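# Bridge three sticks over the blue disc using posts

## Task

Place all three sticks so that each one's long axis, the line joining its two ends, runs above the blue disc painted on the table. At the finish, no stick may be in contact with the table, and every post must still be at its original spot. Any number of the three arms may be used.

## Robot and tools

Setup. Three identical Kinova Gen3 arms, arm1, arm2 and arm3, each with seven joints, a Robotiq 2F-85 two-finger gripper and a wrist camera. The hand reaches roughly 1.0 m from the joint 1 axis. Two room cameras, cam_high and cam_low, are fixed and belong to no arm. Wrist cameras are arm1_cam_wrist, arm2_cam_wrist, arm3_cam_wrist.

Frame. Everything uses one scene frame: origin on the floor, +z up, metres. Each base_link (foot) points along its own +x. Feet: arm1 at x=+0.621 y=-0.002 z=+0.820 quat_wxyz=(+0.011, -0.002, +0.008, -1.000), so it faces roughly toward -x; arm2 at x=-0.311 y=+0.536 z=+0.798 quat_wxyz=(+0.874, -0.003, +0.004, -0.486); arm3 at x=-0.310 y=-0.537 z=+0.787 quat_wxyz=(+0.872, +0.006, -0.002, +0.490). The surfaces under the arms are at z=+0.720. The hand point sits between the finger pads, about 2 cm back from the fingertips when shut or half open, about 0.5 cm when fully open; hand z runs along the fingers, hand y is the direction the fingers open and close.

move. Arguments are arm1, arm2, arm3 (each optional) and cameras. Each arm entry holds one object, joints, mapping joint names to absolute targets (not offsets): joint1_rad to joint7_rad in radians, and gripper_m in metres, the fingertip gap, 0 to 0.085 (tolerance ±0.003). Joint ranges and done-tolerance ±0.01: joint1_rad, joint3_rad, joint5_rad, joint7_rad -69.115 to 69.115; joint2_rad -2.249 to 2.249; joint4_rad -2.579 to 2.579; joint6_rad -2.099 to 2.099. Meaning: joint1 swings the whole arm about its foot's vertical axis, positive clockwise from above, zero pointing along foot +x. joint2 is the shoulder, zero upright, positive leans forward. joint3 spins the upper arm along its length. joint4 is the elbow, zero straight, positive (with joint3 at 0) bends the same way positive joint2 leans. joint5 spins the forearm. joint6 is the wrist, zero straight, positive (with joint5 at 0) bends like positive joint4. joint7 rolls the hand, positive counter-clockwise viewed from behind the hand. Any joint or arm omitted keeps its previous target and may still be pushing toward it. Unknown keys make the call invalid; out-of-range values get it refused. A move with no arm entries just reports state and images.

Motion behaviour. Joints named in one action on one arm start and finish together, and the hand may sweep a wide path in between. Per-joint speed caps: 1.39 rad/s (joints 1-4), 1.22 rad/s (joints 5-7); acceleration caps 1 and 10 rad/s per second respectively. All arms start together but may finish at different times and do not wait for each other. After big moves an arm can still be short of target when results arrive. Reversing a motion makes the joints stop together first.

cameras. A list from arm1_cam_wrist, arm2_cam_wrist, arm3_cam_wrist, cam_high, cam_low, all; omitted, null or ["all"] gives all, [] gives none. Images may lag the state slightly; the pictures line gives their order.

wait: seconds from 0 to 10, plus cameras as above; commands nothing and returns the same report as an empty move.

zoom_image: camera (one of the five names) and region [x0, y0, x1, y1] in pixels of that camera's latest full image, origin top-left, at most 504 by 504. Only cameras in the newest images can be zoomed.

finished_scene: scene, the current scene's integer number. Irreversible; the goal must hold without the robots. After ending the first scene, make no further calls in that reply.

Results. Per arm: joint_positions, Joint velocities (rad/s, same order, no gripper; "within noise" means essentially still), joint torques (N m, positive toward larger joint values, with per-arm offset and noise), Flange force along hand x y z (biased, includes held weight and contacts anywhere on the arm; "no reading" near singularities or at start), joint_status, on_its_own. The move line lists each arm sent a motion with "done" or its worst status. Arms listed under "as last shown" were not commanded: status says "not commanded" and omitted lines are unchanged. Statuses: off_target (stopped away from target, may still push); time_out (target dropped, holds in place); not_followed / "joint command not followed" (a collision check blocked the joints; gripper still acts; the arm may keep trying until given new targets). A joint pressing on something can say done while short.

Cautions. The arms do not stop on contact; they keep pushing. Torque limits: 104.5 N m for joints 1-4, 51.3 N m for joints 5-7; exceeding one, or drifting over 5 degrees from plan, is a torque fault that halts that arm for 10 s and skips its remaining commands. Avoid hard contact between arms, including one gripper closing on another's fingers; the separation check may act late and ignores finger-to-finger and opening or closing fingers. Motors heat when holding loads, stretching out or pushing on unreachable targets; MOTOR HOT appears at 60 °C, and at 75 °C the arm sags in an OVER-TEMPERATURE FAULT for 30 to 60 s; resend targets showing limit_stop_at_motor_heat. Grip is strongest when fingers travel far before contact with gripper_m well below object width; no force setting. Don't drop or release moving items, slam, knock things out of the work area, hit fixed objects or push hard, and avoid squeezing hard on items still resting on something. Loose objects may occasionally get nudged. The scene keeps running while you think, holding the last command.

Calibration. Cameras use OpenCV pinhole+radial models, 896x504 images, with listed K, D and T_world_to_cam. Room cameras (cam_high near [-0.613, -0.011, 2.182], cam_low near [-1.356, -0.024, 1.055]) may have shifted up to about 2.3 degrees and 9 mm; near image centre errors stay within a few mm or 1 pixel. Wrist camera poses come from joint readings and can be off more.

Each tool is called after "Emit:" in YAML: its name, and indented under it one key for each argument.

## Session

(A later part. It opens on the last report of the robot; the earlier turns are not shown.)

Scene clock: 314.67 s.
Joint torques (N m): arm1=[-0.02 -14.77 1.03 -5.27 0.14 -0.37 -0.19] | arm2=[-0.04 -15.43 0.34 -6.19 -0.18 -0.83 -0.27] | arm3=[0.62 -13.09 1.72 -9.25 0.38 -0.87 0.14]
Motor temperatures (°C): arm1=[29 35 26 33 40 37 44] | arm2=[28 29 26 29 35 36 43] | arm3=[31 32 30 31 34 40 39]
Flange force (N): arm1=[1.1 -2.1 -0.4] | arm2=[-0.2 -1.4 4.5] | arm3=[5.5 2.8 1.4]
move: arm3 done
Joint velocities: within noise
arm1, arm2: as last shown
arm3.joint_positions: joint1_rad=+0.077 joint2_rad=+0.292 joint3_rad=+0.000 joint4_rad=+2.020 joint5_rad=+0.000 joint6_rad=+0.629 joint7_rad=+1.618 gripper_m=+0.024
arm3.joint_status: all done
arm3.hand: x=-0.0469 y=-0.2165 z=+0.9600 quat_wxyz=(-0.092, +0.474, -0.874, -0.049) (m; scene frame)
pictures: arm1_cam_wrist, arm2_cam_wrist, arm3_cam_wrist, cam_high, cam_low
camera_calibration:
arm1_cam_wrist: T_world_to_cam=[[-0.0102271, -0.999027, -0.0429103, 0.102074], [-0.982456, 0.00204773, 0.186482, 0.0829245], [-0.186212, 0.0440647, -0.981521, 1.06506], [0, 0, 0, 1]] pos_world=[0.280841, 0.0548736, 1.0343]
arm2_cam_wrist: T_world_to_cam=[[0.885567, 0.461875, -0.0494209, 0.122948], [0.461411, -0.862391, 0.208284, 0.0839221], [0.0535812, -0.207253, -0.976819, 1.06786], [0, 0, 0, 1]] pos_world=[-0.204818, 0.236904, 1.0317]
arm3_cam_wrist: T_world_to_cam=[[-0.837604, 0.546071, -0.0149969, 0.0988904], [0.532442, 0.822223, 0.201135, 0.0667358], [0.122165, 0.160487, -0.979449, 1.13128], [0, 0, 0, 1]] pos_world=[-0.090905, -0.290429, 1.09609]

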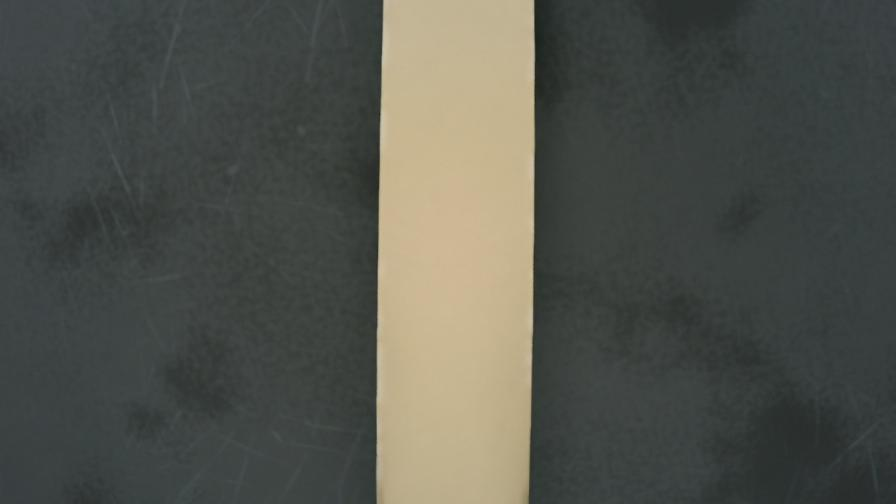

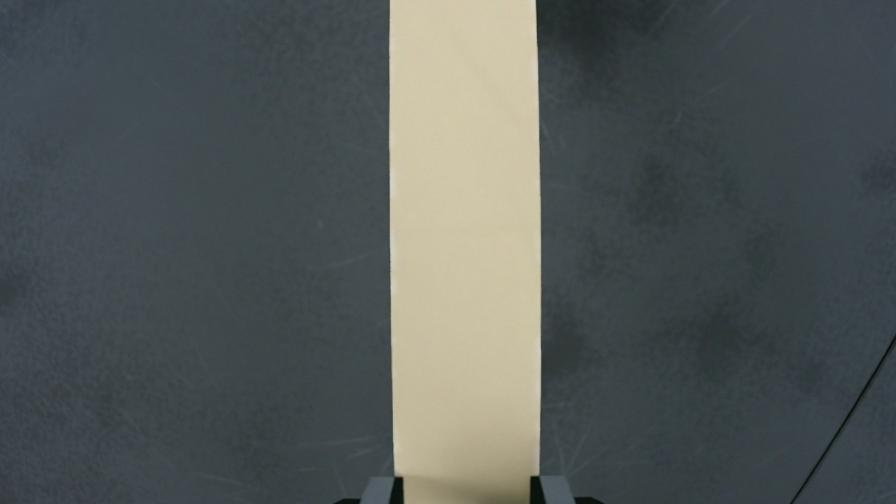

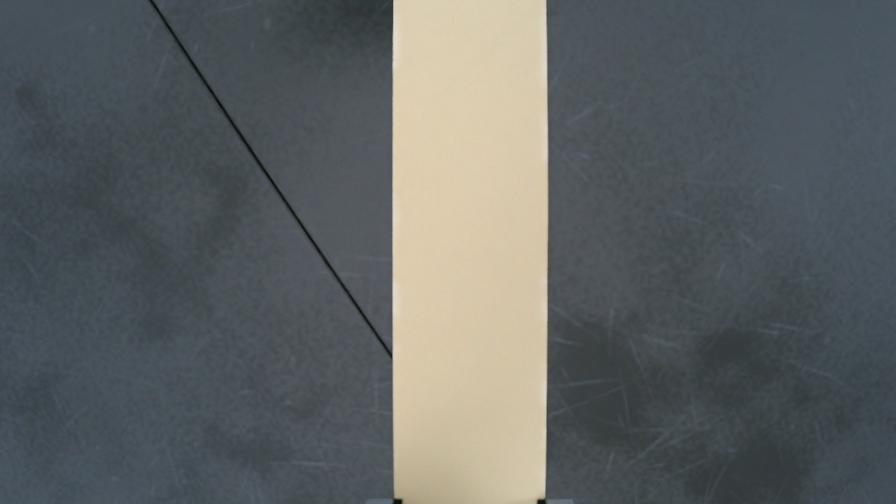

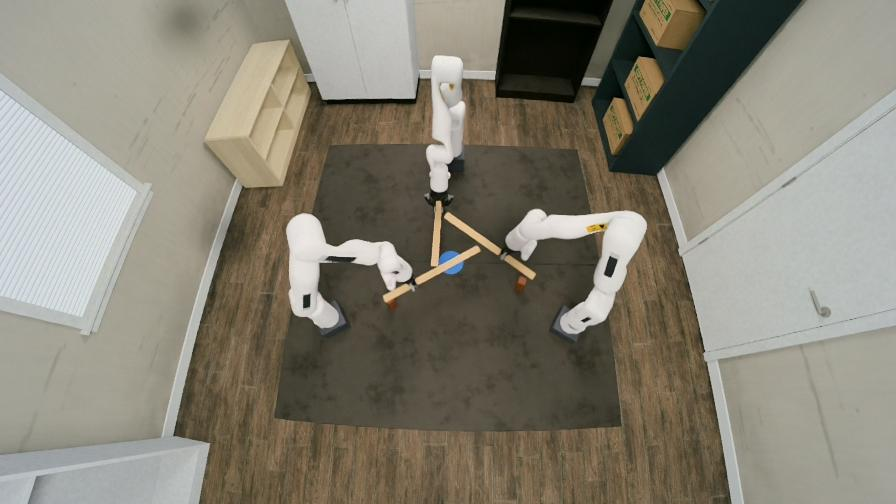

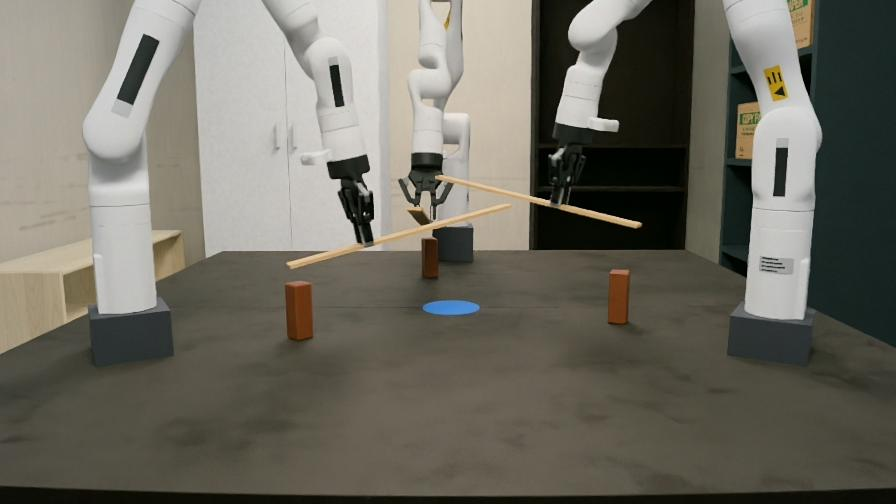

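Emit:
move:
  arm1: {"joints":{"joint2_rad":0.5698,"joint4_rad":2.111,"joint6_rad":0.2605}}
  arm2: {"joints":{"joint2_rad":0.4694,"joint4_rad":2.168,"joint6_rad":0.3038}}
  arm3: {"joints":{"joint2_rad":0.4689,"joint4_rad":2.1269,"joint6_rad":0.3456}}
  cameras: ["cam_high","cam_low"]

Emit:
zoom_image:
  camera: "cam_high"
  region: [370, 170, 560, 330]

Emit:
zoom_image:
  camera: "cam_low"
  region: [250, 120, 650, 400]

Scene clock: 327.40 s.
Joint torques (N m): arm1=[0.01 -15.15 1.01 -4.69 0.12 -0.34 -0.17] | arm2=[-0.04 -15.8 0.42 -5.54 -0.18 -0.84 -0.27] | arm3=[0.6 -14.54 1.83 -7.35 0.42 -0.87 0.17]
Motor temperatures (°C): arm1=[29 35 26 33 40 37 44] | arm2=[28 29 26 29 35 36 43] | arm3=[31 32 30 31 34 40 39]
Flange force (N): arm1=[1.2 -1.9 -0.5] | arm2=[0.2 -1.5 4.5] | arm3=[5.6 1.9 0.4]
move: arm1 done; arm2 done; arm3 done
Joint velocities: within noise
arm1.joint_positions: joint1_rad=+0.107 joint2_rad=+0.570 joint3_rad=+0.000 joint4_rad=+2.111 joint5_rad=+0.000 joint6_rad=+0.261 joint7_rad=+1.634 gripper_m=+0.024
arm1.joint_status: all done
arm1.hand: x=+0.1967 y=+0.0588 z=+0.8755 quat_wxyz=(+0.016, -0.995, +0.010, +0.102) (m; scene frame)
arm2.joint_positions: joint1_rad=+0.132 joint2_rad=+0.469 joint3_rad=+0.000 joint4_rad=+2.168 joint5_rad=+0.000 joint6_rad=+0.304 joint7_rad=+1.632 gripper_m=+0.023
arm2.joint_status: all done
arm2.hand: x=-0.1666 y=+0.1577 z=+0.8760 quat_wxyz=(-0.078, -0.514, -0.852, +0.060) (m; scene frame)
arm3.joint_positions: joint1_rad=+0.077 joint2_rad=+0.469 joint3_rad=+0.000 joint4_rad=+2.127 joint5_rad=+0.000 joint6_rad=+0.346 joint7_rad=+1.618 gripper_m=+0.024
arm3.joint_status: all done
arm3.hand: x=-0.0471 y=-0.2155 z=+0.8760 quat_wxyz=(-0.092, +0.474, -0.874, -0.049) (m; scene frame)
pictures: cam_high, cam_low

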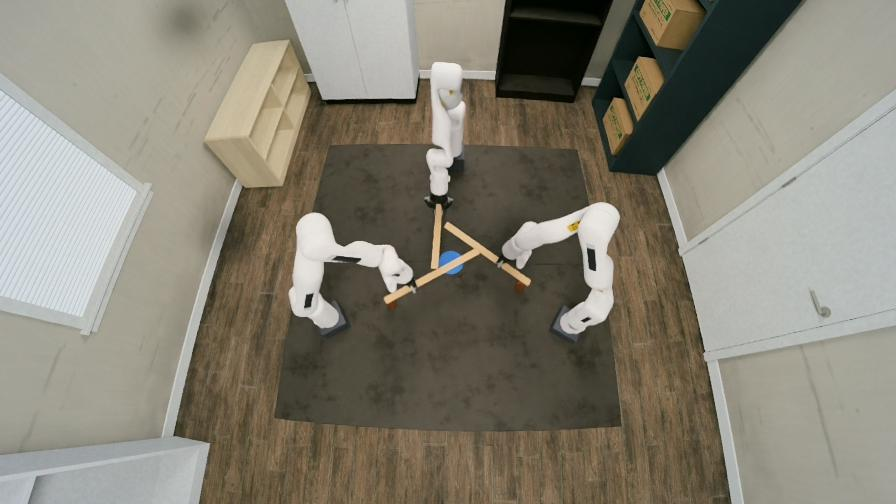

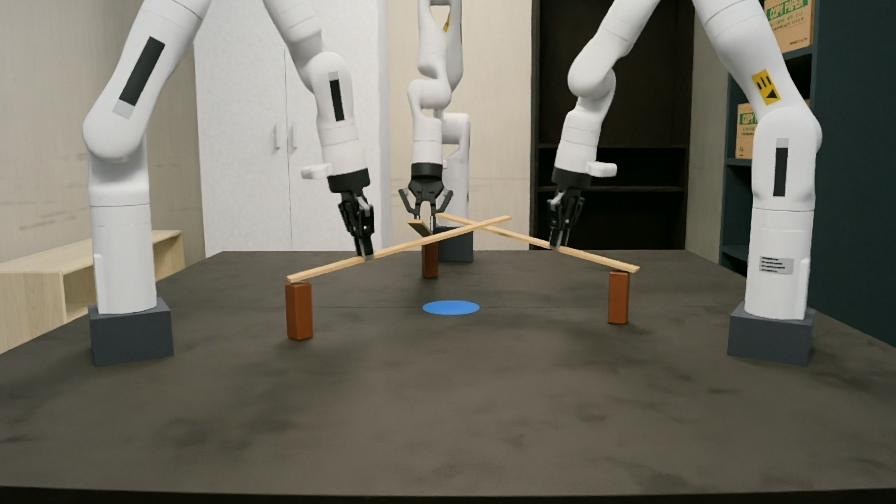

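Scaled by 2.653 from the camera's 896x504 image, which has a finer 1280x720 frame.

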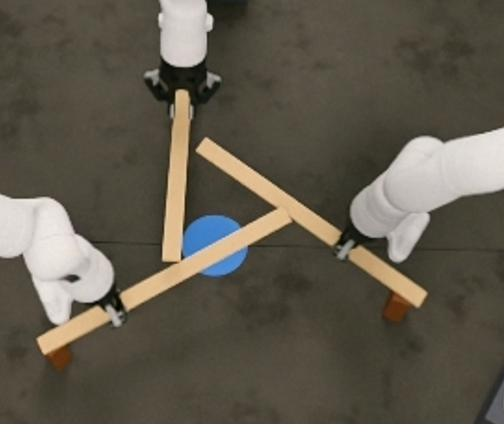

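Scaled by 1.260 from the camera's 896x504 image, which has a finer 1280x720 frame.

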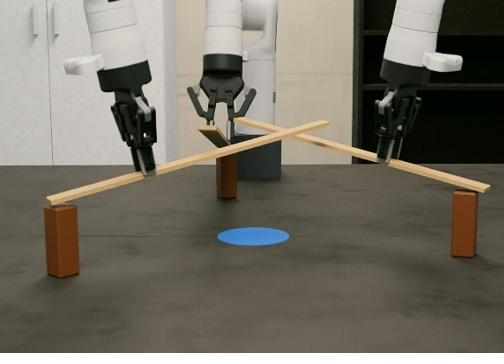

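Emit:
move:
  arm1: {"joints":{"joint1_rad":0.075,"joint2_rad":0.5669,"joint4_rad":2.1194,"joint6_rad":0.2536,"joint7_rad":1.706}}
  arm2: {"joints":{"joint1_rad":0.0996,"joint2_rad":0.4664,"joint4_rad":2.1753,"joint6_rad":0.2981,"joint7_rad":1.703}}
  arm3: {"joints":{"joint1_rad":0.0138,"joint2_rad":0.4658,"joint4_rad":2.1349,"joint6_rad":0.3395,"joint7_rad":1.690}}
  cameras: ["cam_high","cam_low"]

Emit:
zoom_image:
  camera: "cam_high"
  region: [370, 170, 560, 330]

Emit:
zoom_image:
  camera: "cam_low"
  region: [250, 120, 650, 400]

Scene clock: 339.67 s.
Joint torques (N m): arm1=[0.02 -15.08 1.03 -4.64 0.13 -0.37 -0.17] | arm2=[-0.11 -15.75 0.36 -5.54 -0.21 -0.83 -0.27] | arm3=[0.72 -14.39 1.79 -7.3 0.39 -0.84 0.13]
Motor temperatures (°C): arm1=[29 35 26 33 40 37 44] | arm2=[28 29 26 29 35 36 43] | arm3=[31 32 30 31 34 40 39]
Flange force (N): arm1=[1.2 -1.8 -0.5] | arm2=[0.4 -1.6 4.6] | arm3=[5.4 2.6 0.4]
move: arm1 done; arm2 done; arm3 done
Joint velocities: within noise
arm1.joint_positions: joint1_rad=+0.075 joint2_rad=+0.567 joint3_rad=+0.000 joint4_rad=+2.119 joint5_rad=+0.000 joint6_rad=+0.254 joint7_rad=+1.706 gripper_m=+0.024
arm1.joint_status: all done
arm1.hand: x=+0.1971 y=+0.0451 z=+0.8753 quat_wxyz=(+0.018, -0.994, -0.041, +0.102) (m; scene frame)
arm2.joint_positions: joint1_rad=+0.100 joint2_rad=+0.466 joint3_rad=+0.000 joint4_rad=+2.175 joint5_rad=+0.000 joint6_rad=+0.298 joint7_rad=+1.703 gripper_m=+0.023
arm2.joint_status: all done
arm2.hand: x=-0.1552 y=+0.1643 z=+0.8759 quat_wxyz=(-0.077, -0.469, -0.878, +0.061) (m; scene frame)
arm3.joint_positions: joint1_rad=+0.014 joint2_rad=+0.466 joint3_rad=+0.000 joint4_rad=+2.135 joint5_rad=+0.000 joint6_rad=+0.340 joint7_rad=+1.690 gripper_m=+0.024
arm3.joint_status: all done
arm3.hand: x=-0.0691 y=-0.2014 z=+0.8761 quat_wxyz=(-0.093, +0.532, -0.840, -0.049) (m; scene frame)
pictures: cam_high, cam_low

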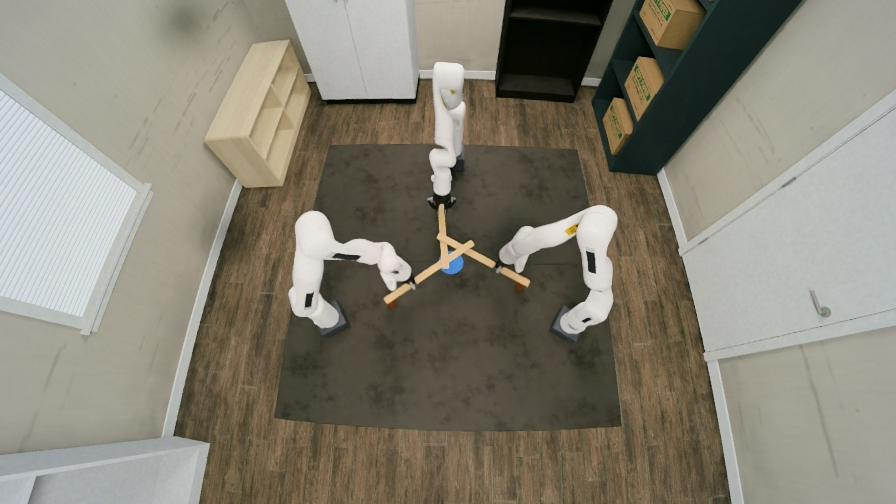

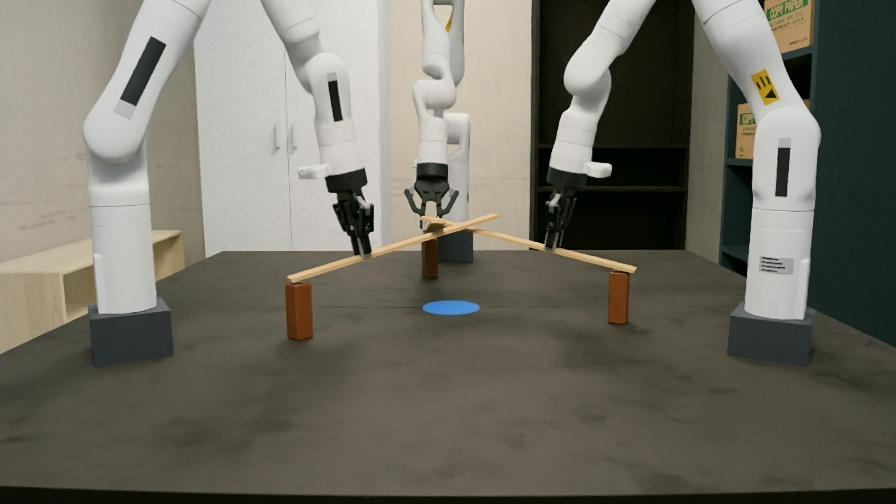

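Scaled by 2.653 from the camera's 896x504 image, which has a finer 1280x720 frame.

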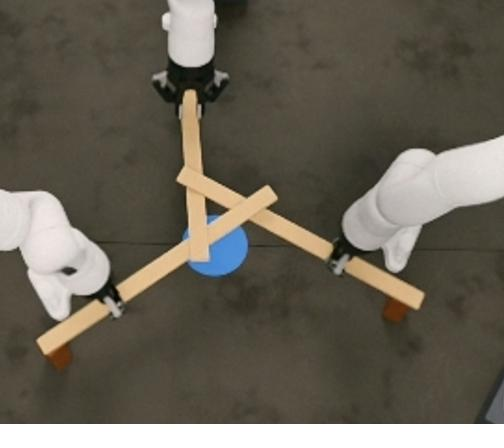

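Scaled by 1.260 from the camera's 896x504 image, which has a finer 1280x720 frame.

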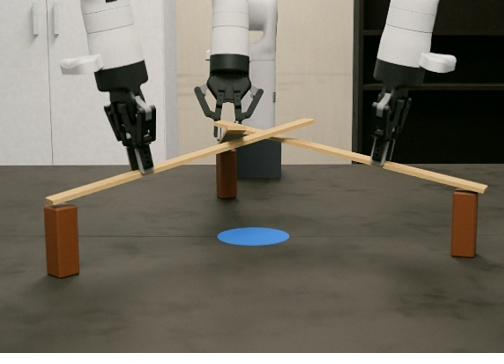

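Crossings are correct (1 over 2, 2 over 3, 3 over 1).

Emit:
move:
  arm1: {"joints":{"joint2_rad":0.6277,"joint4_rad":2.0398,"joint6_rad":0.3581}}
  arm2: {"joints":{"joint2_rad":0.5314,"joint4_rad":2.1017,"joint6_rad":0.3925}}
  arm3: {"joints":{"joint2_rad":0.5309,"joint4_rad":2.0614,"joint6_rad":0.4333}}

Emit:
zoom_image:
  camera: "cam_high"
  region: [370, 170, 560, 330]

Emit:
zoom_image:
  camera: "cam_low"
  region: [250, 160, 450, 300]

Emit:
zoom_image:
  camera: "cam_low"
  region: [450, 160, 650, 300]

Scene clock: 348.50 s.
Joint torques (N m): arm1=[-0.03 -10.53 1.02 -2.7 0.19 0.02 -0.17] | arm2=[-0.32 -18.13 0.11 -6.16 -0.21 -0.83 -0.23] | arm3=[1.08 -14.16 2.28 -6.79 0.52 -0.64 0.1]
Motor temperatures (°C): arm1=[29 35 26 33 40 37 44] | arm2=[28 29 26 29 35 36 43] | arm3=[31 32 30 31 34 40 39]
Flange force (N): arm1=[0.6 -1.6 -14.0] | arm2=[0.7 -1.7 7.5] | arm3=[5.6 3.8 -2.7]
move: arm1 done; arm2 done; arm3 done
Joint velocities: within noise
arm1.joint_positions: joint1_rad=+0.075 joint2_rad=+0.628 joint3_rad=+0.000 joint4_rad=+2.040 joint5_rad=+0.000 joint6_rad=+0.358 joint7_rad=+1.706 gripper_m=+0.024
arm1.joint_status: all done
arm1.hand: x=+0.1969 y=+0.0454 z=+0.8593 quat_wxyz=(+0.014, -0.997, -0.041, +0.060) (m; scene frame)
arm2.joint_positions: joint1_rad=+0.100 joint2_rad=+0.531 joint3_rad=+0.000 joint4_rad=+2.102 joint5_rad=+0.000 joint6_rad=+0.393 joint7_rad=+1.703 gripper_m=+0.023
arm2.joint_status: all done
arm2.hand: x=-0.1554 y=+0.1643 z=+0.8599 quat_wxyz=(-0.043, -0.471, -0.880, +0.036) (m; scene frame)
arm3.joint_positions: joint1_rad=+0.014 joint2_rad=+0.531 joint3_rad=+0.000 joint4_rad=+2.061 joint5_rad=+0.000 joint6_rad=+0.433 joint7_rad=+1.690 gripper_m=+0.024
arm3.joint_status: all done
arm3.hand: x=-0.0691 y=-0.2011 z=+0.8602 quat_wxyz=(-0.054, +0.534, -0.843, -0.031) (m; scene frame)
pictures: arm1_cam_wrist, arm2_cam_wrist, arm3_cam_wrist, cam_high, cam_low
camera_calibration:
arm1_cam_wrist: T_world_to_cam=[[0.0950022, -0.994452, -0.045169, 0.0683341], [-0.989959, -0.0991492, 0.100749, 0.170318], [-0.104669, 0.035144, -0.993886, 1.02114], [0, 0, 0, 1]] pos_world=[0.268998, 0.048955, 1.00082]
arm2_cam_wrist: T_world_to_cam=[[0.831392, 0.55324, -0.0520759, 0.0870318], [0.555102, -0.822567, 0.123471, 0.173887], [0.025473, -0.13156, -0.990981, 1.02476], [0, 0, 0, 1]] pos_world=[-0.194986, 0.229702, 0.998582]
arm3_cam_wrist: T_world_to_cam=[[-0.903941, 0.427155, -0.0207117, 0.0468662], [0.422021, 0.898818, 0.118423, 0.164786], [0.0692009, 0.0983064, -0.992747, 1.02898], [0, 0, 0, 1]] pos_world=[-0.0983855, -0.269288, 1.00298]

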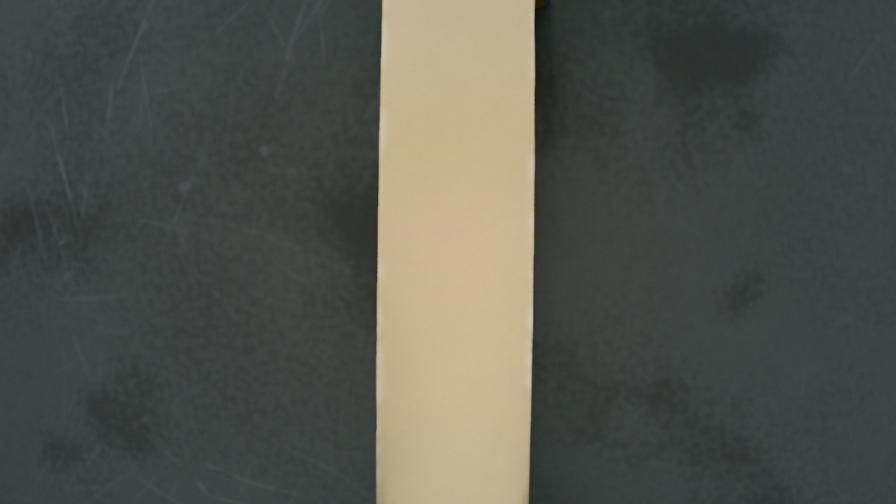

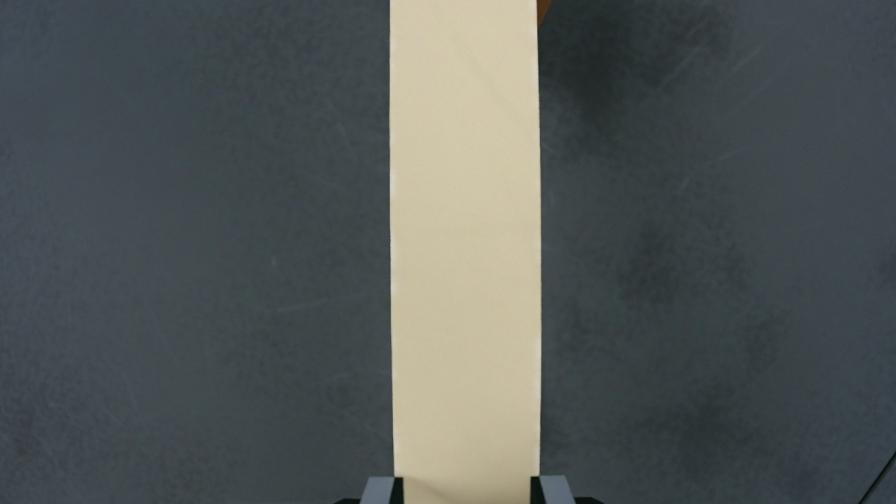

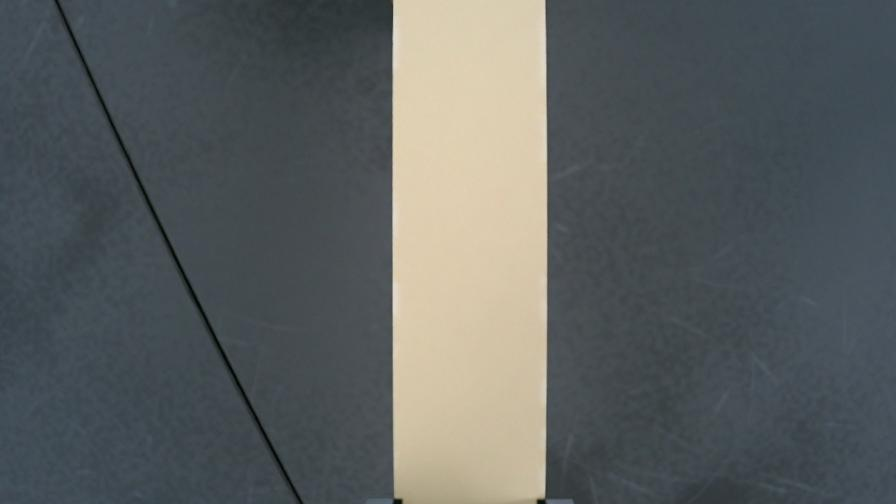

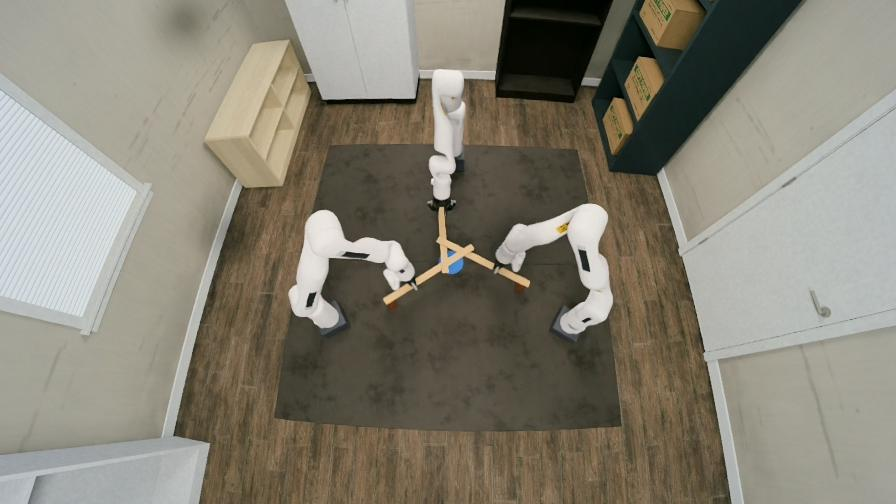

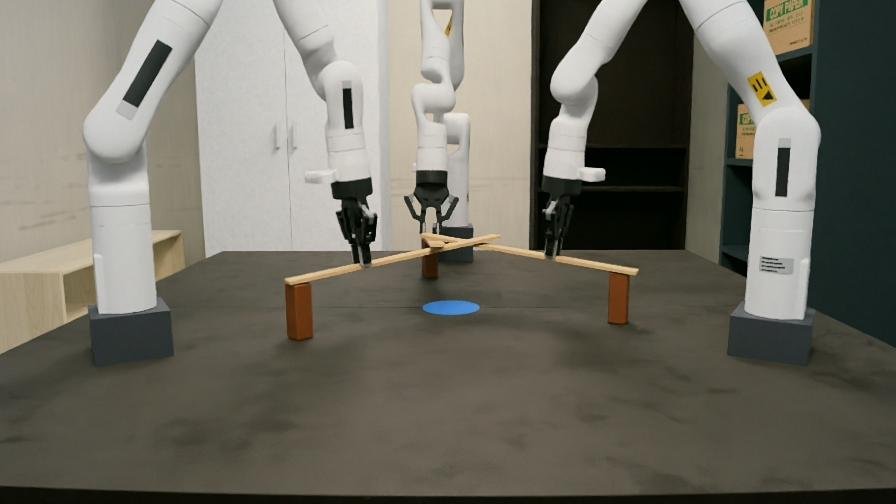

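Scaled by 2.653 from the camera's 896x504 image, which has a finer 1280x720 frame.

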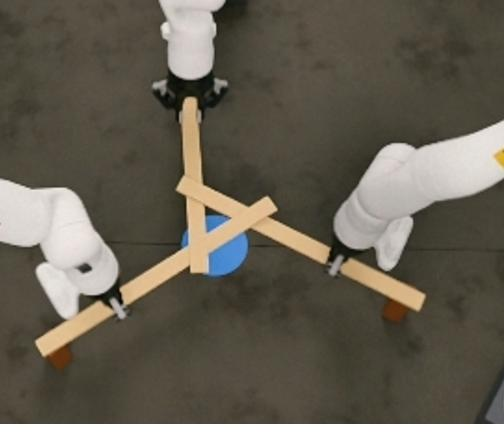

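Scaled by 2.520 from the camera's 896x504 image, which has a finer 1280x720 frame.

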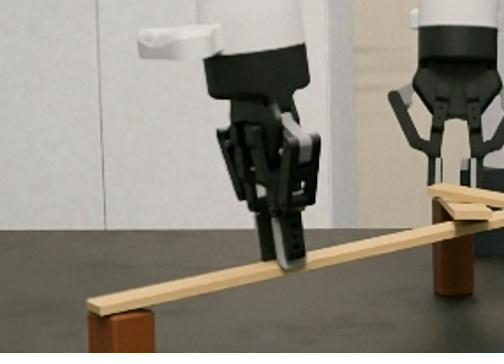

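Scaled by 2.520 from the camera's 896x504 image, which has a finer 1280x720 frame.

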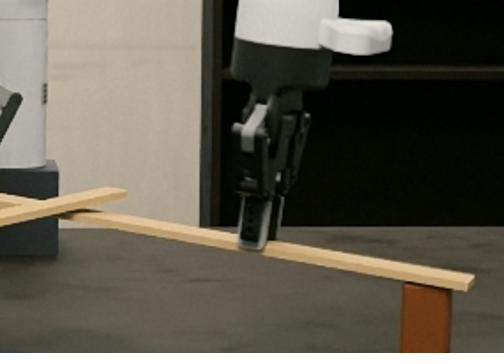

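Emit:
move:
  arm1: {"joints":{"joint2_rad":0.623,"joint4_rad":2.0388,"joint6_rad":0.3638}}
  cameras: []

Scene clock: 366.53 s.
Joint torques (N m): arm1=[0.08 -17.01 1.13 -4.88 0.13 -0.14 -0.18] | arm2=[-0.05 -17.36 0.47 -5.56 -0.21 -0.58 -0.26] | arm3=[0.25 -10.22 1.38 -5.62 0.35 -0.72 0.1]
Motor temperatures (°C): arm1=[29 35 26 33 40 37 44] | arm2=[28 29 26 29 35 36 43] | arm3=[31 32 30 31 33 40 39]
Flange force (N): arm1=[1.2 -1.3 2.1] | arm2=[0.0 -1.3 6.1] | arm3=[6.2 1.9 -13.0]
move: arm1 done
Joint velocities: within noise
arm1.joint_positions: joint1_rad=+0.075 joint2_rad=+0.623 joint3_rad=+0.000 joint4_rad=+2.039 joint5_rad=+0.000 joint6_rad=+0.364 joint7_rad=+1.706 gripper_m=+0.024
arm1.joint_status: all done
arm1.hand: x=+0.1969 y=+0.0454 z=+0.8613 quat_wxyz=(+0.014, -0.997, -0.041, +0.060) (m; scene frame)
arm2, arm3: as last shown
arm2.hand: x=-0.1553 y=+0.1642 z=+0.8599 quat_wxyz=(-0.043, -0.471, -0.880, +0.037) (m; scene frame)
arm3.hand: x=-0.0690 y=-0.2011 z=+0.8602 quat_wxyz=(-0.054, +0.534, -0.843, -0.031) (m; scene frame)
pictures: none
No camera images: "cameras" was empty.

Emit:
move:
  arm1: {"joints":{"joint2_rad":0.6253,"joint4_rad":2.0393,"joint6_rad":0.361}}
  cameras: []

Scene clock: 374.70 s.
Joint torques (N m): arm1=[-0.04 -16.86 1.04 -5.12 0.12 -0.29 -0.17] | arm2=[-0.16 -17.35 0.32 -5.92 -0.2 -0.83 -0.27] | arm3=[0.27 -11.63 1.38 -6.1 0.29 -0.77 0.13]
Motor temperatures (°C): arm1=[29 35 26 33 40 37 44] | arm2=[28 29 26 29 35 36 43] | arm3=[31 32 30 31 33 40 39]
Flange force (N): arm1=[1.9 -1.4 1.4] | arm2=[0.7 -1.5 5.5] | arm3=[6.1 2.0 -9.5]
move: arm1 done
Joint velocities: within noise
arm1.joint_positions: joint1_rad=+0.075 joint2_rad=+0.625 joint3_rad=+0.000 joint4_rad=+2.039 joint5_rad=+0.000 joint6_rad=+0.361 joint7_rad=+1.706 gripper_m=+0.024
arm1.joint_status: all done
arm1.hand: x=+0.1969 y=+0.0454 z=+0.8603 quat_wxyz=(+0.014, -0.997, -0.041, +0.060) (m; scene frame)
arm2, arm3: as last shown
arm2.hand: x=-0.1554 y=+0.1643 z=+0.8599 quat_wxyz=(-0.043, -0.471, -0.880, +0.036) (m; scene frame)
arm3.hand: x=-0.0691 y=-0.2011 z=+0.8602 quat_wxyz=(-0.054, +0.534, -0.843, -0.031) (m; scene frame)
pictures: none
No camera images: "cameras" was empty.

Emit:
move:
  arm3: {"joints":{"gripper_m":0.05}}
  cameras: []

Emit:
zoom_image:
  camera: "cam_low"
  region: [450, 160, 650, 300]

Scene clock: 384.73 s.
Joint torques (N m): arm1=[-0.11 -15.08 0.97 -4.41 0.13 -0.2 -0.16] | arm2=[-0.24 -16.81 0.24 -5.32 -0.17 -0.54 -0.21] | arm3=[0.66 -15.08 1.76 -6.89 0.42 -0.52 0.14]
Motor temperatures (°C): arm1=[29 35 26 33 40 37 44] | arm2=[28 29 26 29 35 36 43] | arm3=[31 32 30 31 33 40 39]
Flange force (N): arm1=[1.4 -1.7 -2.9] | arm2=[0.0 -1.7 4.7] | arm3=[5.3 2.8 0.0]
move: arm3 done
Joint velocities: within noise
arm1, arm2: as last shown
arm2.hand: x=-0.1553 y=+0.1643 z=+0.8599 quat_wxyz=(-0.043, -0.471, -0.880, +0.036) (m; scene frame)
arm3.joint_positions: joint1_rad=+0.014 joint2_rad=+0.531 joint3_rad=+0.000 joint4_rad=+2.061 joint5_rad=+0.000 joint6_rad=+0.433 joint7_rad=+1.690 gripper_m=+0.050
arm3.joint_status: all done
arm3.hand: x=-0.0690 y=-0.2011 z=+0.8602 quat_wxyz=(-0.054, +0.534, -0.843, -0.031) (m; scene frame)
pictures: none
No camera images: "cameras" was empty.

Scaled by 2.520 from the camera's 896x504 image, which has a finer 1280x720 frame.

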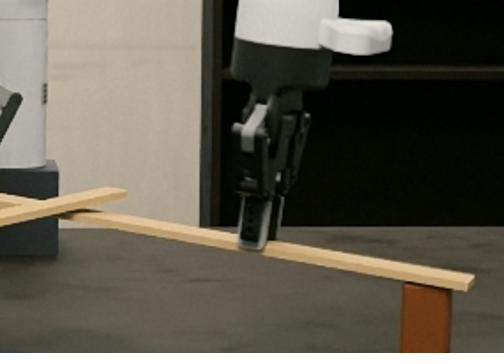

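Forces near free. Release arm1, then arm2.

Emit:
move:
  arm1: {"joints":{"gripper_m":0.05}}
  cameras: []

Emit:
move:
  arm2: {"joints":{"gripper_m":0.05}}
  cameras: ["cam_high","cam_low","arm1_cam_wrist","arm2_cam_wrist","arm3_cam_wrist"]

Emit:
zoom_image:
  camera: "cam_low"
  region: [250, 160, 650, 340]

Emit:
zoom_image:
  camera: "cam_high"
  region: [370, 170, 560, 330]

Scene clock: 393.77 s.
Joint torques (N m): arm1=[-0.01 -15.62 1.05 -4.36 0.13 0.01 -0.18] | arm2=[-0.07 -16.78 0.36 -5.35 -0.22 -0.53 -0.26] | arm3=[0.67 -15.09 1.84 -6.99 0.34 -0.53 0.13]
Motor temperatures (°C): arm1=[29 35 26 33 40 37 44] | arm2=[28 29 26 29 35 36 43] | arm3=[31 32 30 31 33 40 39]
Flange force (N): arm1=[1.2 -1.5 -1.0] | arm2=[0.0 -1.3 4.6] | arm3=[5.5 2.8 0.0]
move: arm1 done
Joint velocities: within noise
arm1.joint_positions: joint1_rad=+0.075 joint2_rad=+0.625 joint3_rad=+0.000 joint4_rad=+2.039 joint5_rad=+0.000 joint6_rad=+0.361 joint7_rad=+1.706 gripper_m=+0.050
arm1.joint_status: all done
arm1.hand: x=+0.1969 y=+0.0454 z=+0.8603 quat_wxyz=(+0.014, -0.997, -0.041, +0.060) (m; scene frame)
arm2, arm3: as last shown
pictures: none
No camera images: "cameras" was empty.

Scene clock: 394.70 s.
Joint torques (N m): arm1=[-0.03 -15.63 1.05 -4.35 0.15 0 -0.18] | arm2=[-0.04 -16.43 0.41 -5.17 -0.15 -0.51 -0.26] | arm3=[0.69 -15.02 1.84 -6.95 0.4 -0.49 0.14]
Motor temperatures (°C): arm1=[29 35 26 33 40 37 44] | arm2=[28 29 26 29 35 36 43] | arm3=[31 32 30 31 33 40 39]
Flange force (N): arm1=[1.2 -1.5 -1.0] | arm2=[-0.1 -1.3 3.8] | arm3=[5.6 2.9 -0.1]
move: arm2 done
Joint velocities: within noise
arm1, arm3: as last shown
arm2.joint_positions: joint1_rad=+0.100 joint2_rad=+0.531 joint3_rad=+0.000 joint4_rad=+2.102 joint5_rad=+0.000 joint6_rad=+0.393 joint7_rad=+1.703 gripper_m=+0.050
arm2.joint_status: all done
arm2.hand: x=-0.1553 y=+0.1643 z=+0.8599 quat_wxyz=(-0.043, -0.471, -0.880, +0.036) (m; scene frame)
pictures: arm1_cam_wrist, arm2_cam_wrist, arm3_cam_wrist, cam_high, cam_low
camera_calibration:
arm1_cam_wrist: T_world_to_cam=[[0.0950077, -0.994452, -0.0451601, 0.0683688], [-0.989969, -0.0991502, 0.100651, 0.170319], [-0.10457, 0.0351445, -0.993896, 1.02212], [0, 0, 0, 1]] pos_world=[0.268998, 0.048955, 1.00182]
arm2_cam_wrist: T_world_to_cam=[[0.831396, 0.553229, -0.0521302, 0.0871447], [0.555096, -0.822559, 0.123552, 0.17372], [0.0254726, -0.131658, -0.990968, 1.02476], [0, 0, 0, 1]] pos_world=[-0.194986, 0.229601, 0.998582]
arm3_cam_wrist: T_world_to_cam=[[-0.903903, 0.427236, -0.0207007, 0.0468809], [0.422102, 0.89878, 0.118426, 0.164781], [0.0692011, 0.0983074, -0.992747, 1.02898], [0, 0, 0, 1]] pos_world=[-0.0983855, -0.269288, 1.00298]

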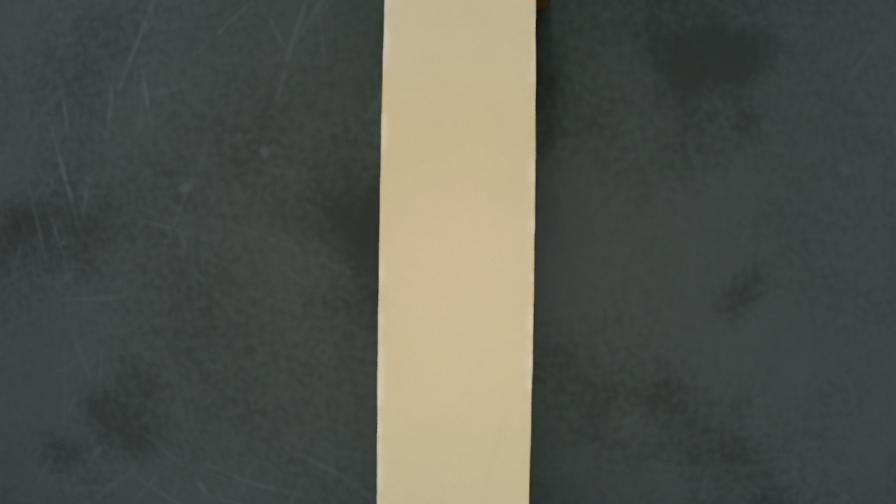

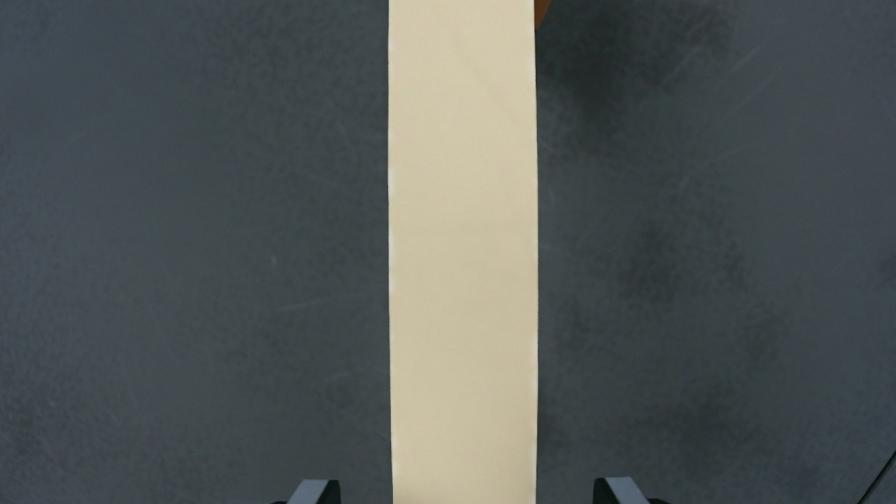

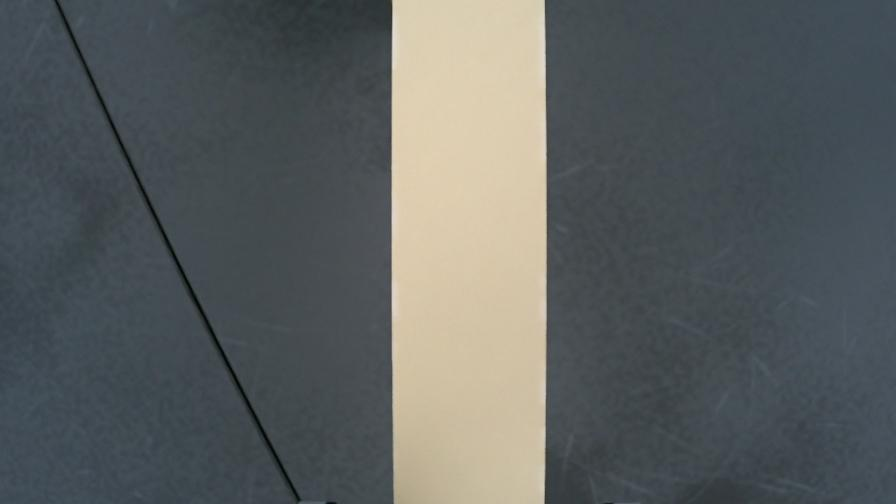

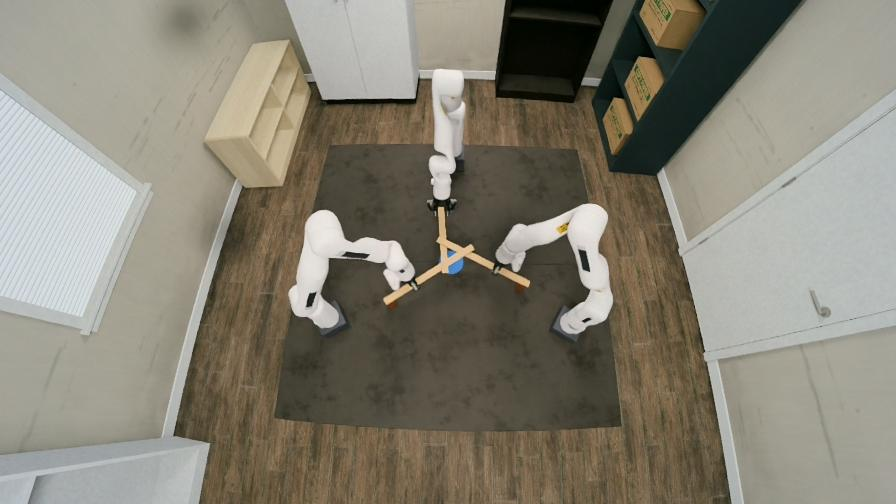

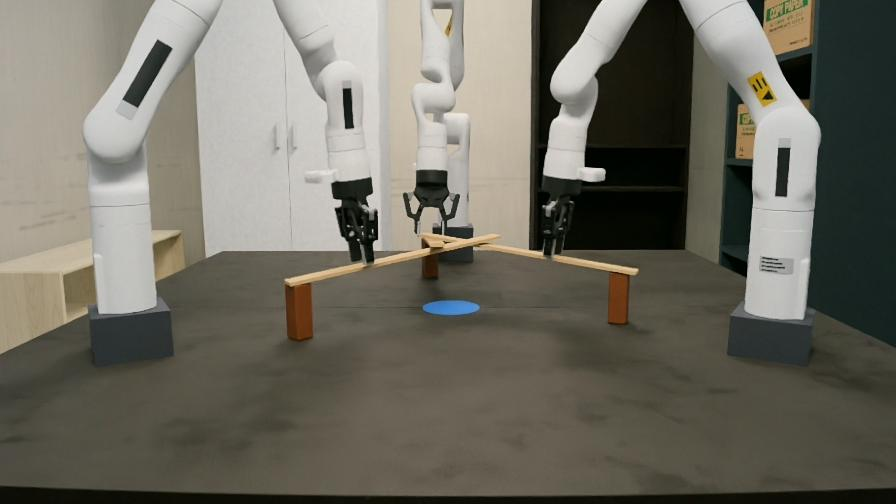

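Scaled by 1.260 from the camera's 896x504 image, which has a finer 1280x720 frame.

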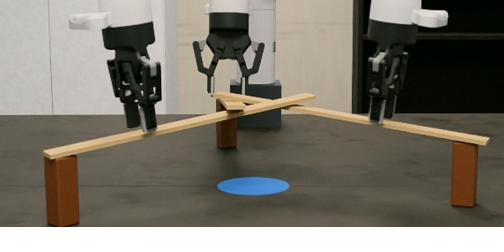

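Scaled by 2.653 from the camera's 896x504 image, which has a finer 1280x720 frame.

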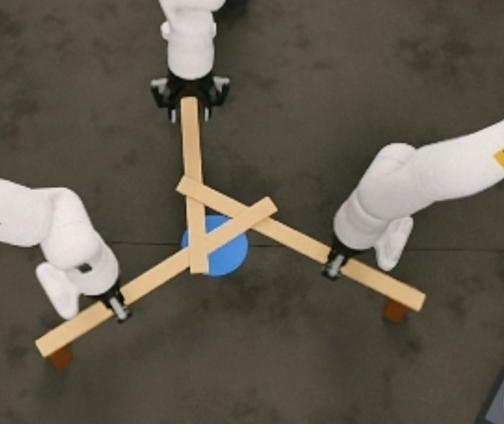

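Emit:
move:
  arm1: {"joints":{"joint2_rad":0.4537,"joint4_rad":1.9722,"joint6_rad":0.5997}}
  arm2: {"joints":{"joint2_rad":0.3582,"joint4_rad":2.0141,"joint6_rad":0.6533}}
  arm3: {"joints":{"joint2_rad":0.3663,"joint4_rad":1.9714,"joint6_rad":0.6879}}
  cameras: ["cam_high","cam_low"]

Emit:
zoom_image:
  camera: "cam_high"
  region: [370, 170, 560, 330]

Emit:
zoom_image:
  camera: "cam_low"
  region: [250, 160, 650, 340]

Scene clock: 405.83 s.
Joint torques (N m): arm1=[-0.04 -14.53 0.99 -6.1 0.14 -0.03 -0.18] | arm2=[-0.08 -15.15 0.3 -7.05 -0.2 -0.54 -0.25] | arm3=[0.61 -13.85 1.79 -8.66 0.39 -0.5 0.13]
Motor temperatures (°C): arm1=[29 35 26 33 40 37 44] | arm2=[28 29 26 29 35 36 43] | arm3=[31 32 30 31 33 40 39]
Flange force (N): arm1=[1.1 -1.4 -0.6] | arm2=[-0.8 -1.4 3.2] | arm3=[5.3 3.1 1.3]
move: arm1 done; arm2 done; arm3 done
Joint velocities: within noise
arm1.joint_positions: joint1_rad=+0.075 joint2_rad=+0.454 joint3_rad=+0.000 joint4_rad=+1.972 joint5_rad=+0.000 joint6_rad=+0.600 joint7_rad=+1.706 gripper_m=+0.050
arm1.joint_status: all done
arm1.hand: x=+0.1972 y=+0.0441 z=+0.9394 quat_wxyz=(+0.014, -0.997, -0.041, +0.060) (m; scene frame)
arm2.joint_positions: joint1_rad=+0.100 joint2_rad=+0.358 joint3_rad=+0.000 joint4_rad=+2.014 joint5_rad=+0.000 joint6_rad=+0.653 joint7_rad=+1.703 gripper_m=+0.050
arm2.joint_status: all done
arm2.hand: x=-0.1545 y=+0.1644 z=+0.9399 quat_wxyz=(-0.043, -0.471, -0.880, +0.036) (m; scene frame)
arm3.joint_positions: joint1_rad=+0.014 joint2_rad=+0.366 joint3_rad=+0.000 joint4_rad=+1.971 joint5_rad=+0.000 joint6_rad=+0.688 joint7_rad=+1.690 gripper_m=+0.050
arm3.joint_status: all done
arm3.hand: x=-0.0689 y=-0.2022 z=+0.9402 quat_wxyz=(-0.054, +0.534, -0.843, -0.031) (m; scene frame)
pictures: cam_high, cam_low

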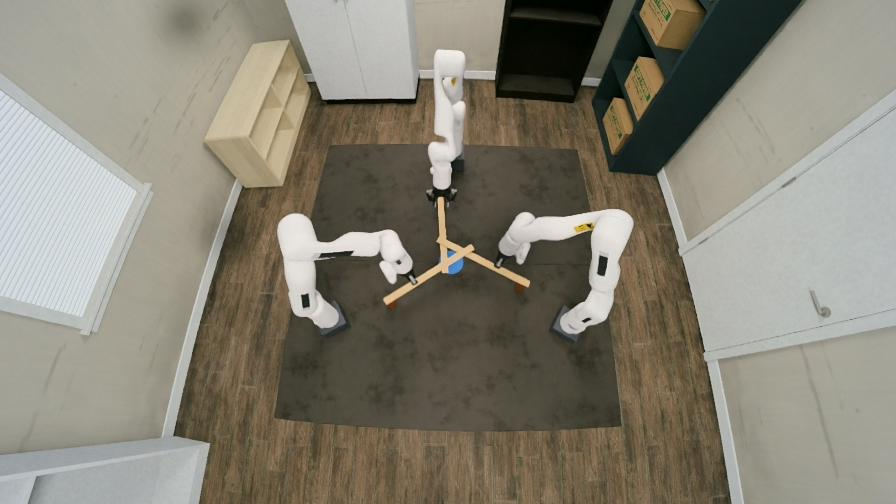

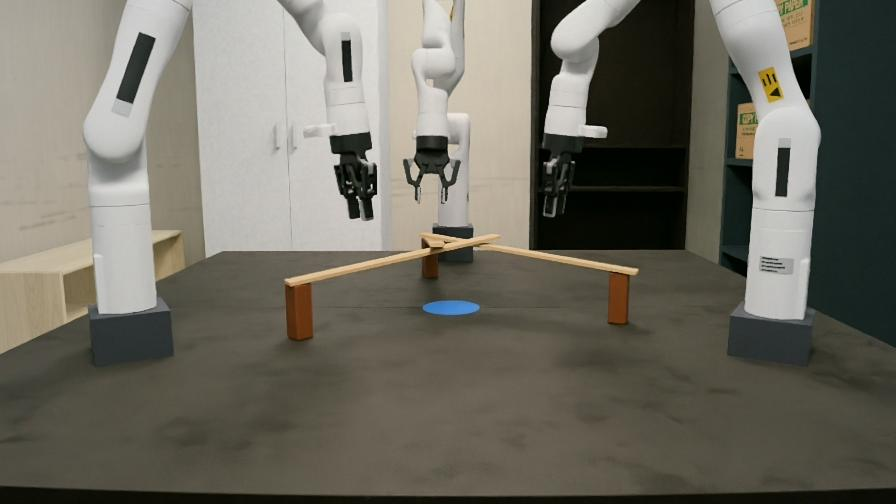

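Scaled by 2.653 from the camera's 896x504 image, which has a finer 1280x720 frame.

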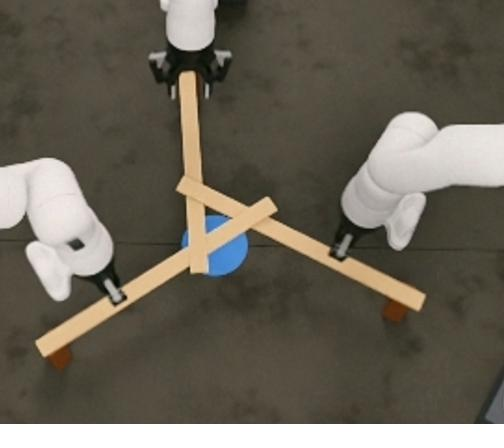

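Scaled by 1.260 from the camera's 896x504 image, which has a finer 1280x720 frame.

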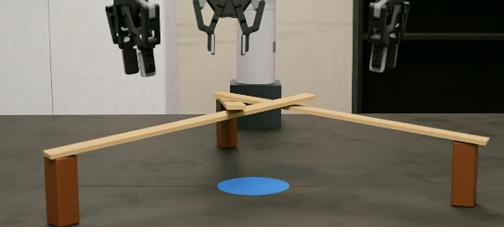

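Emit:
finished_scene:
  scene: 2

The scene is finished: the task was done.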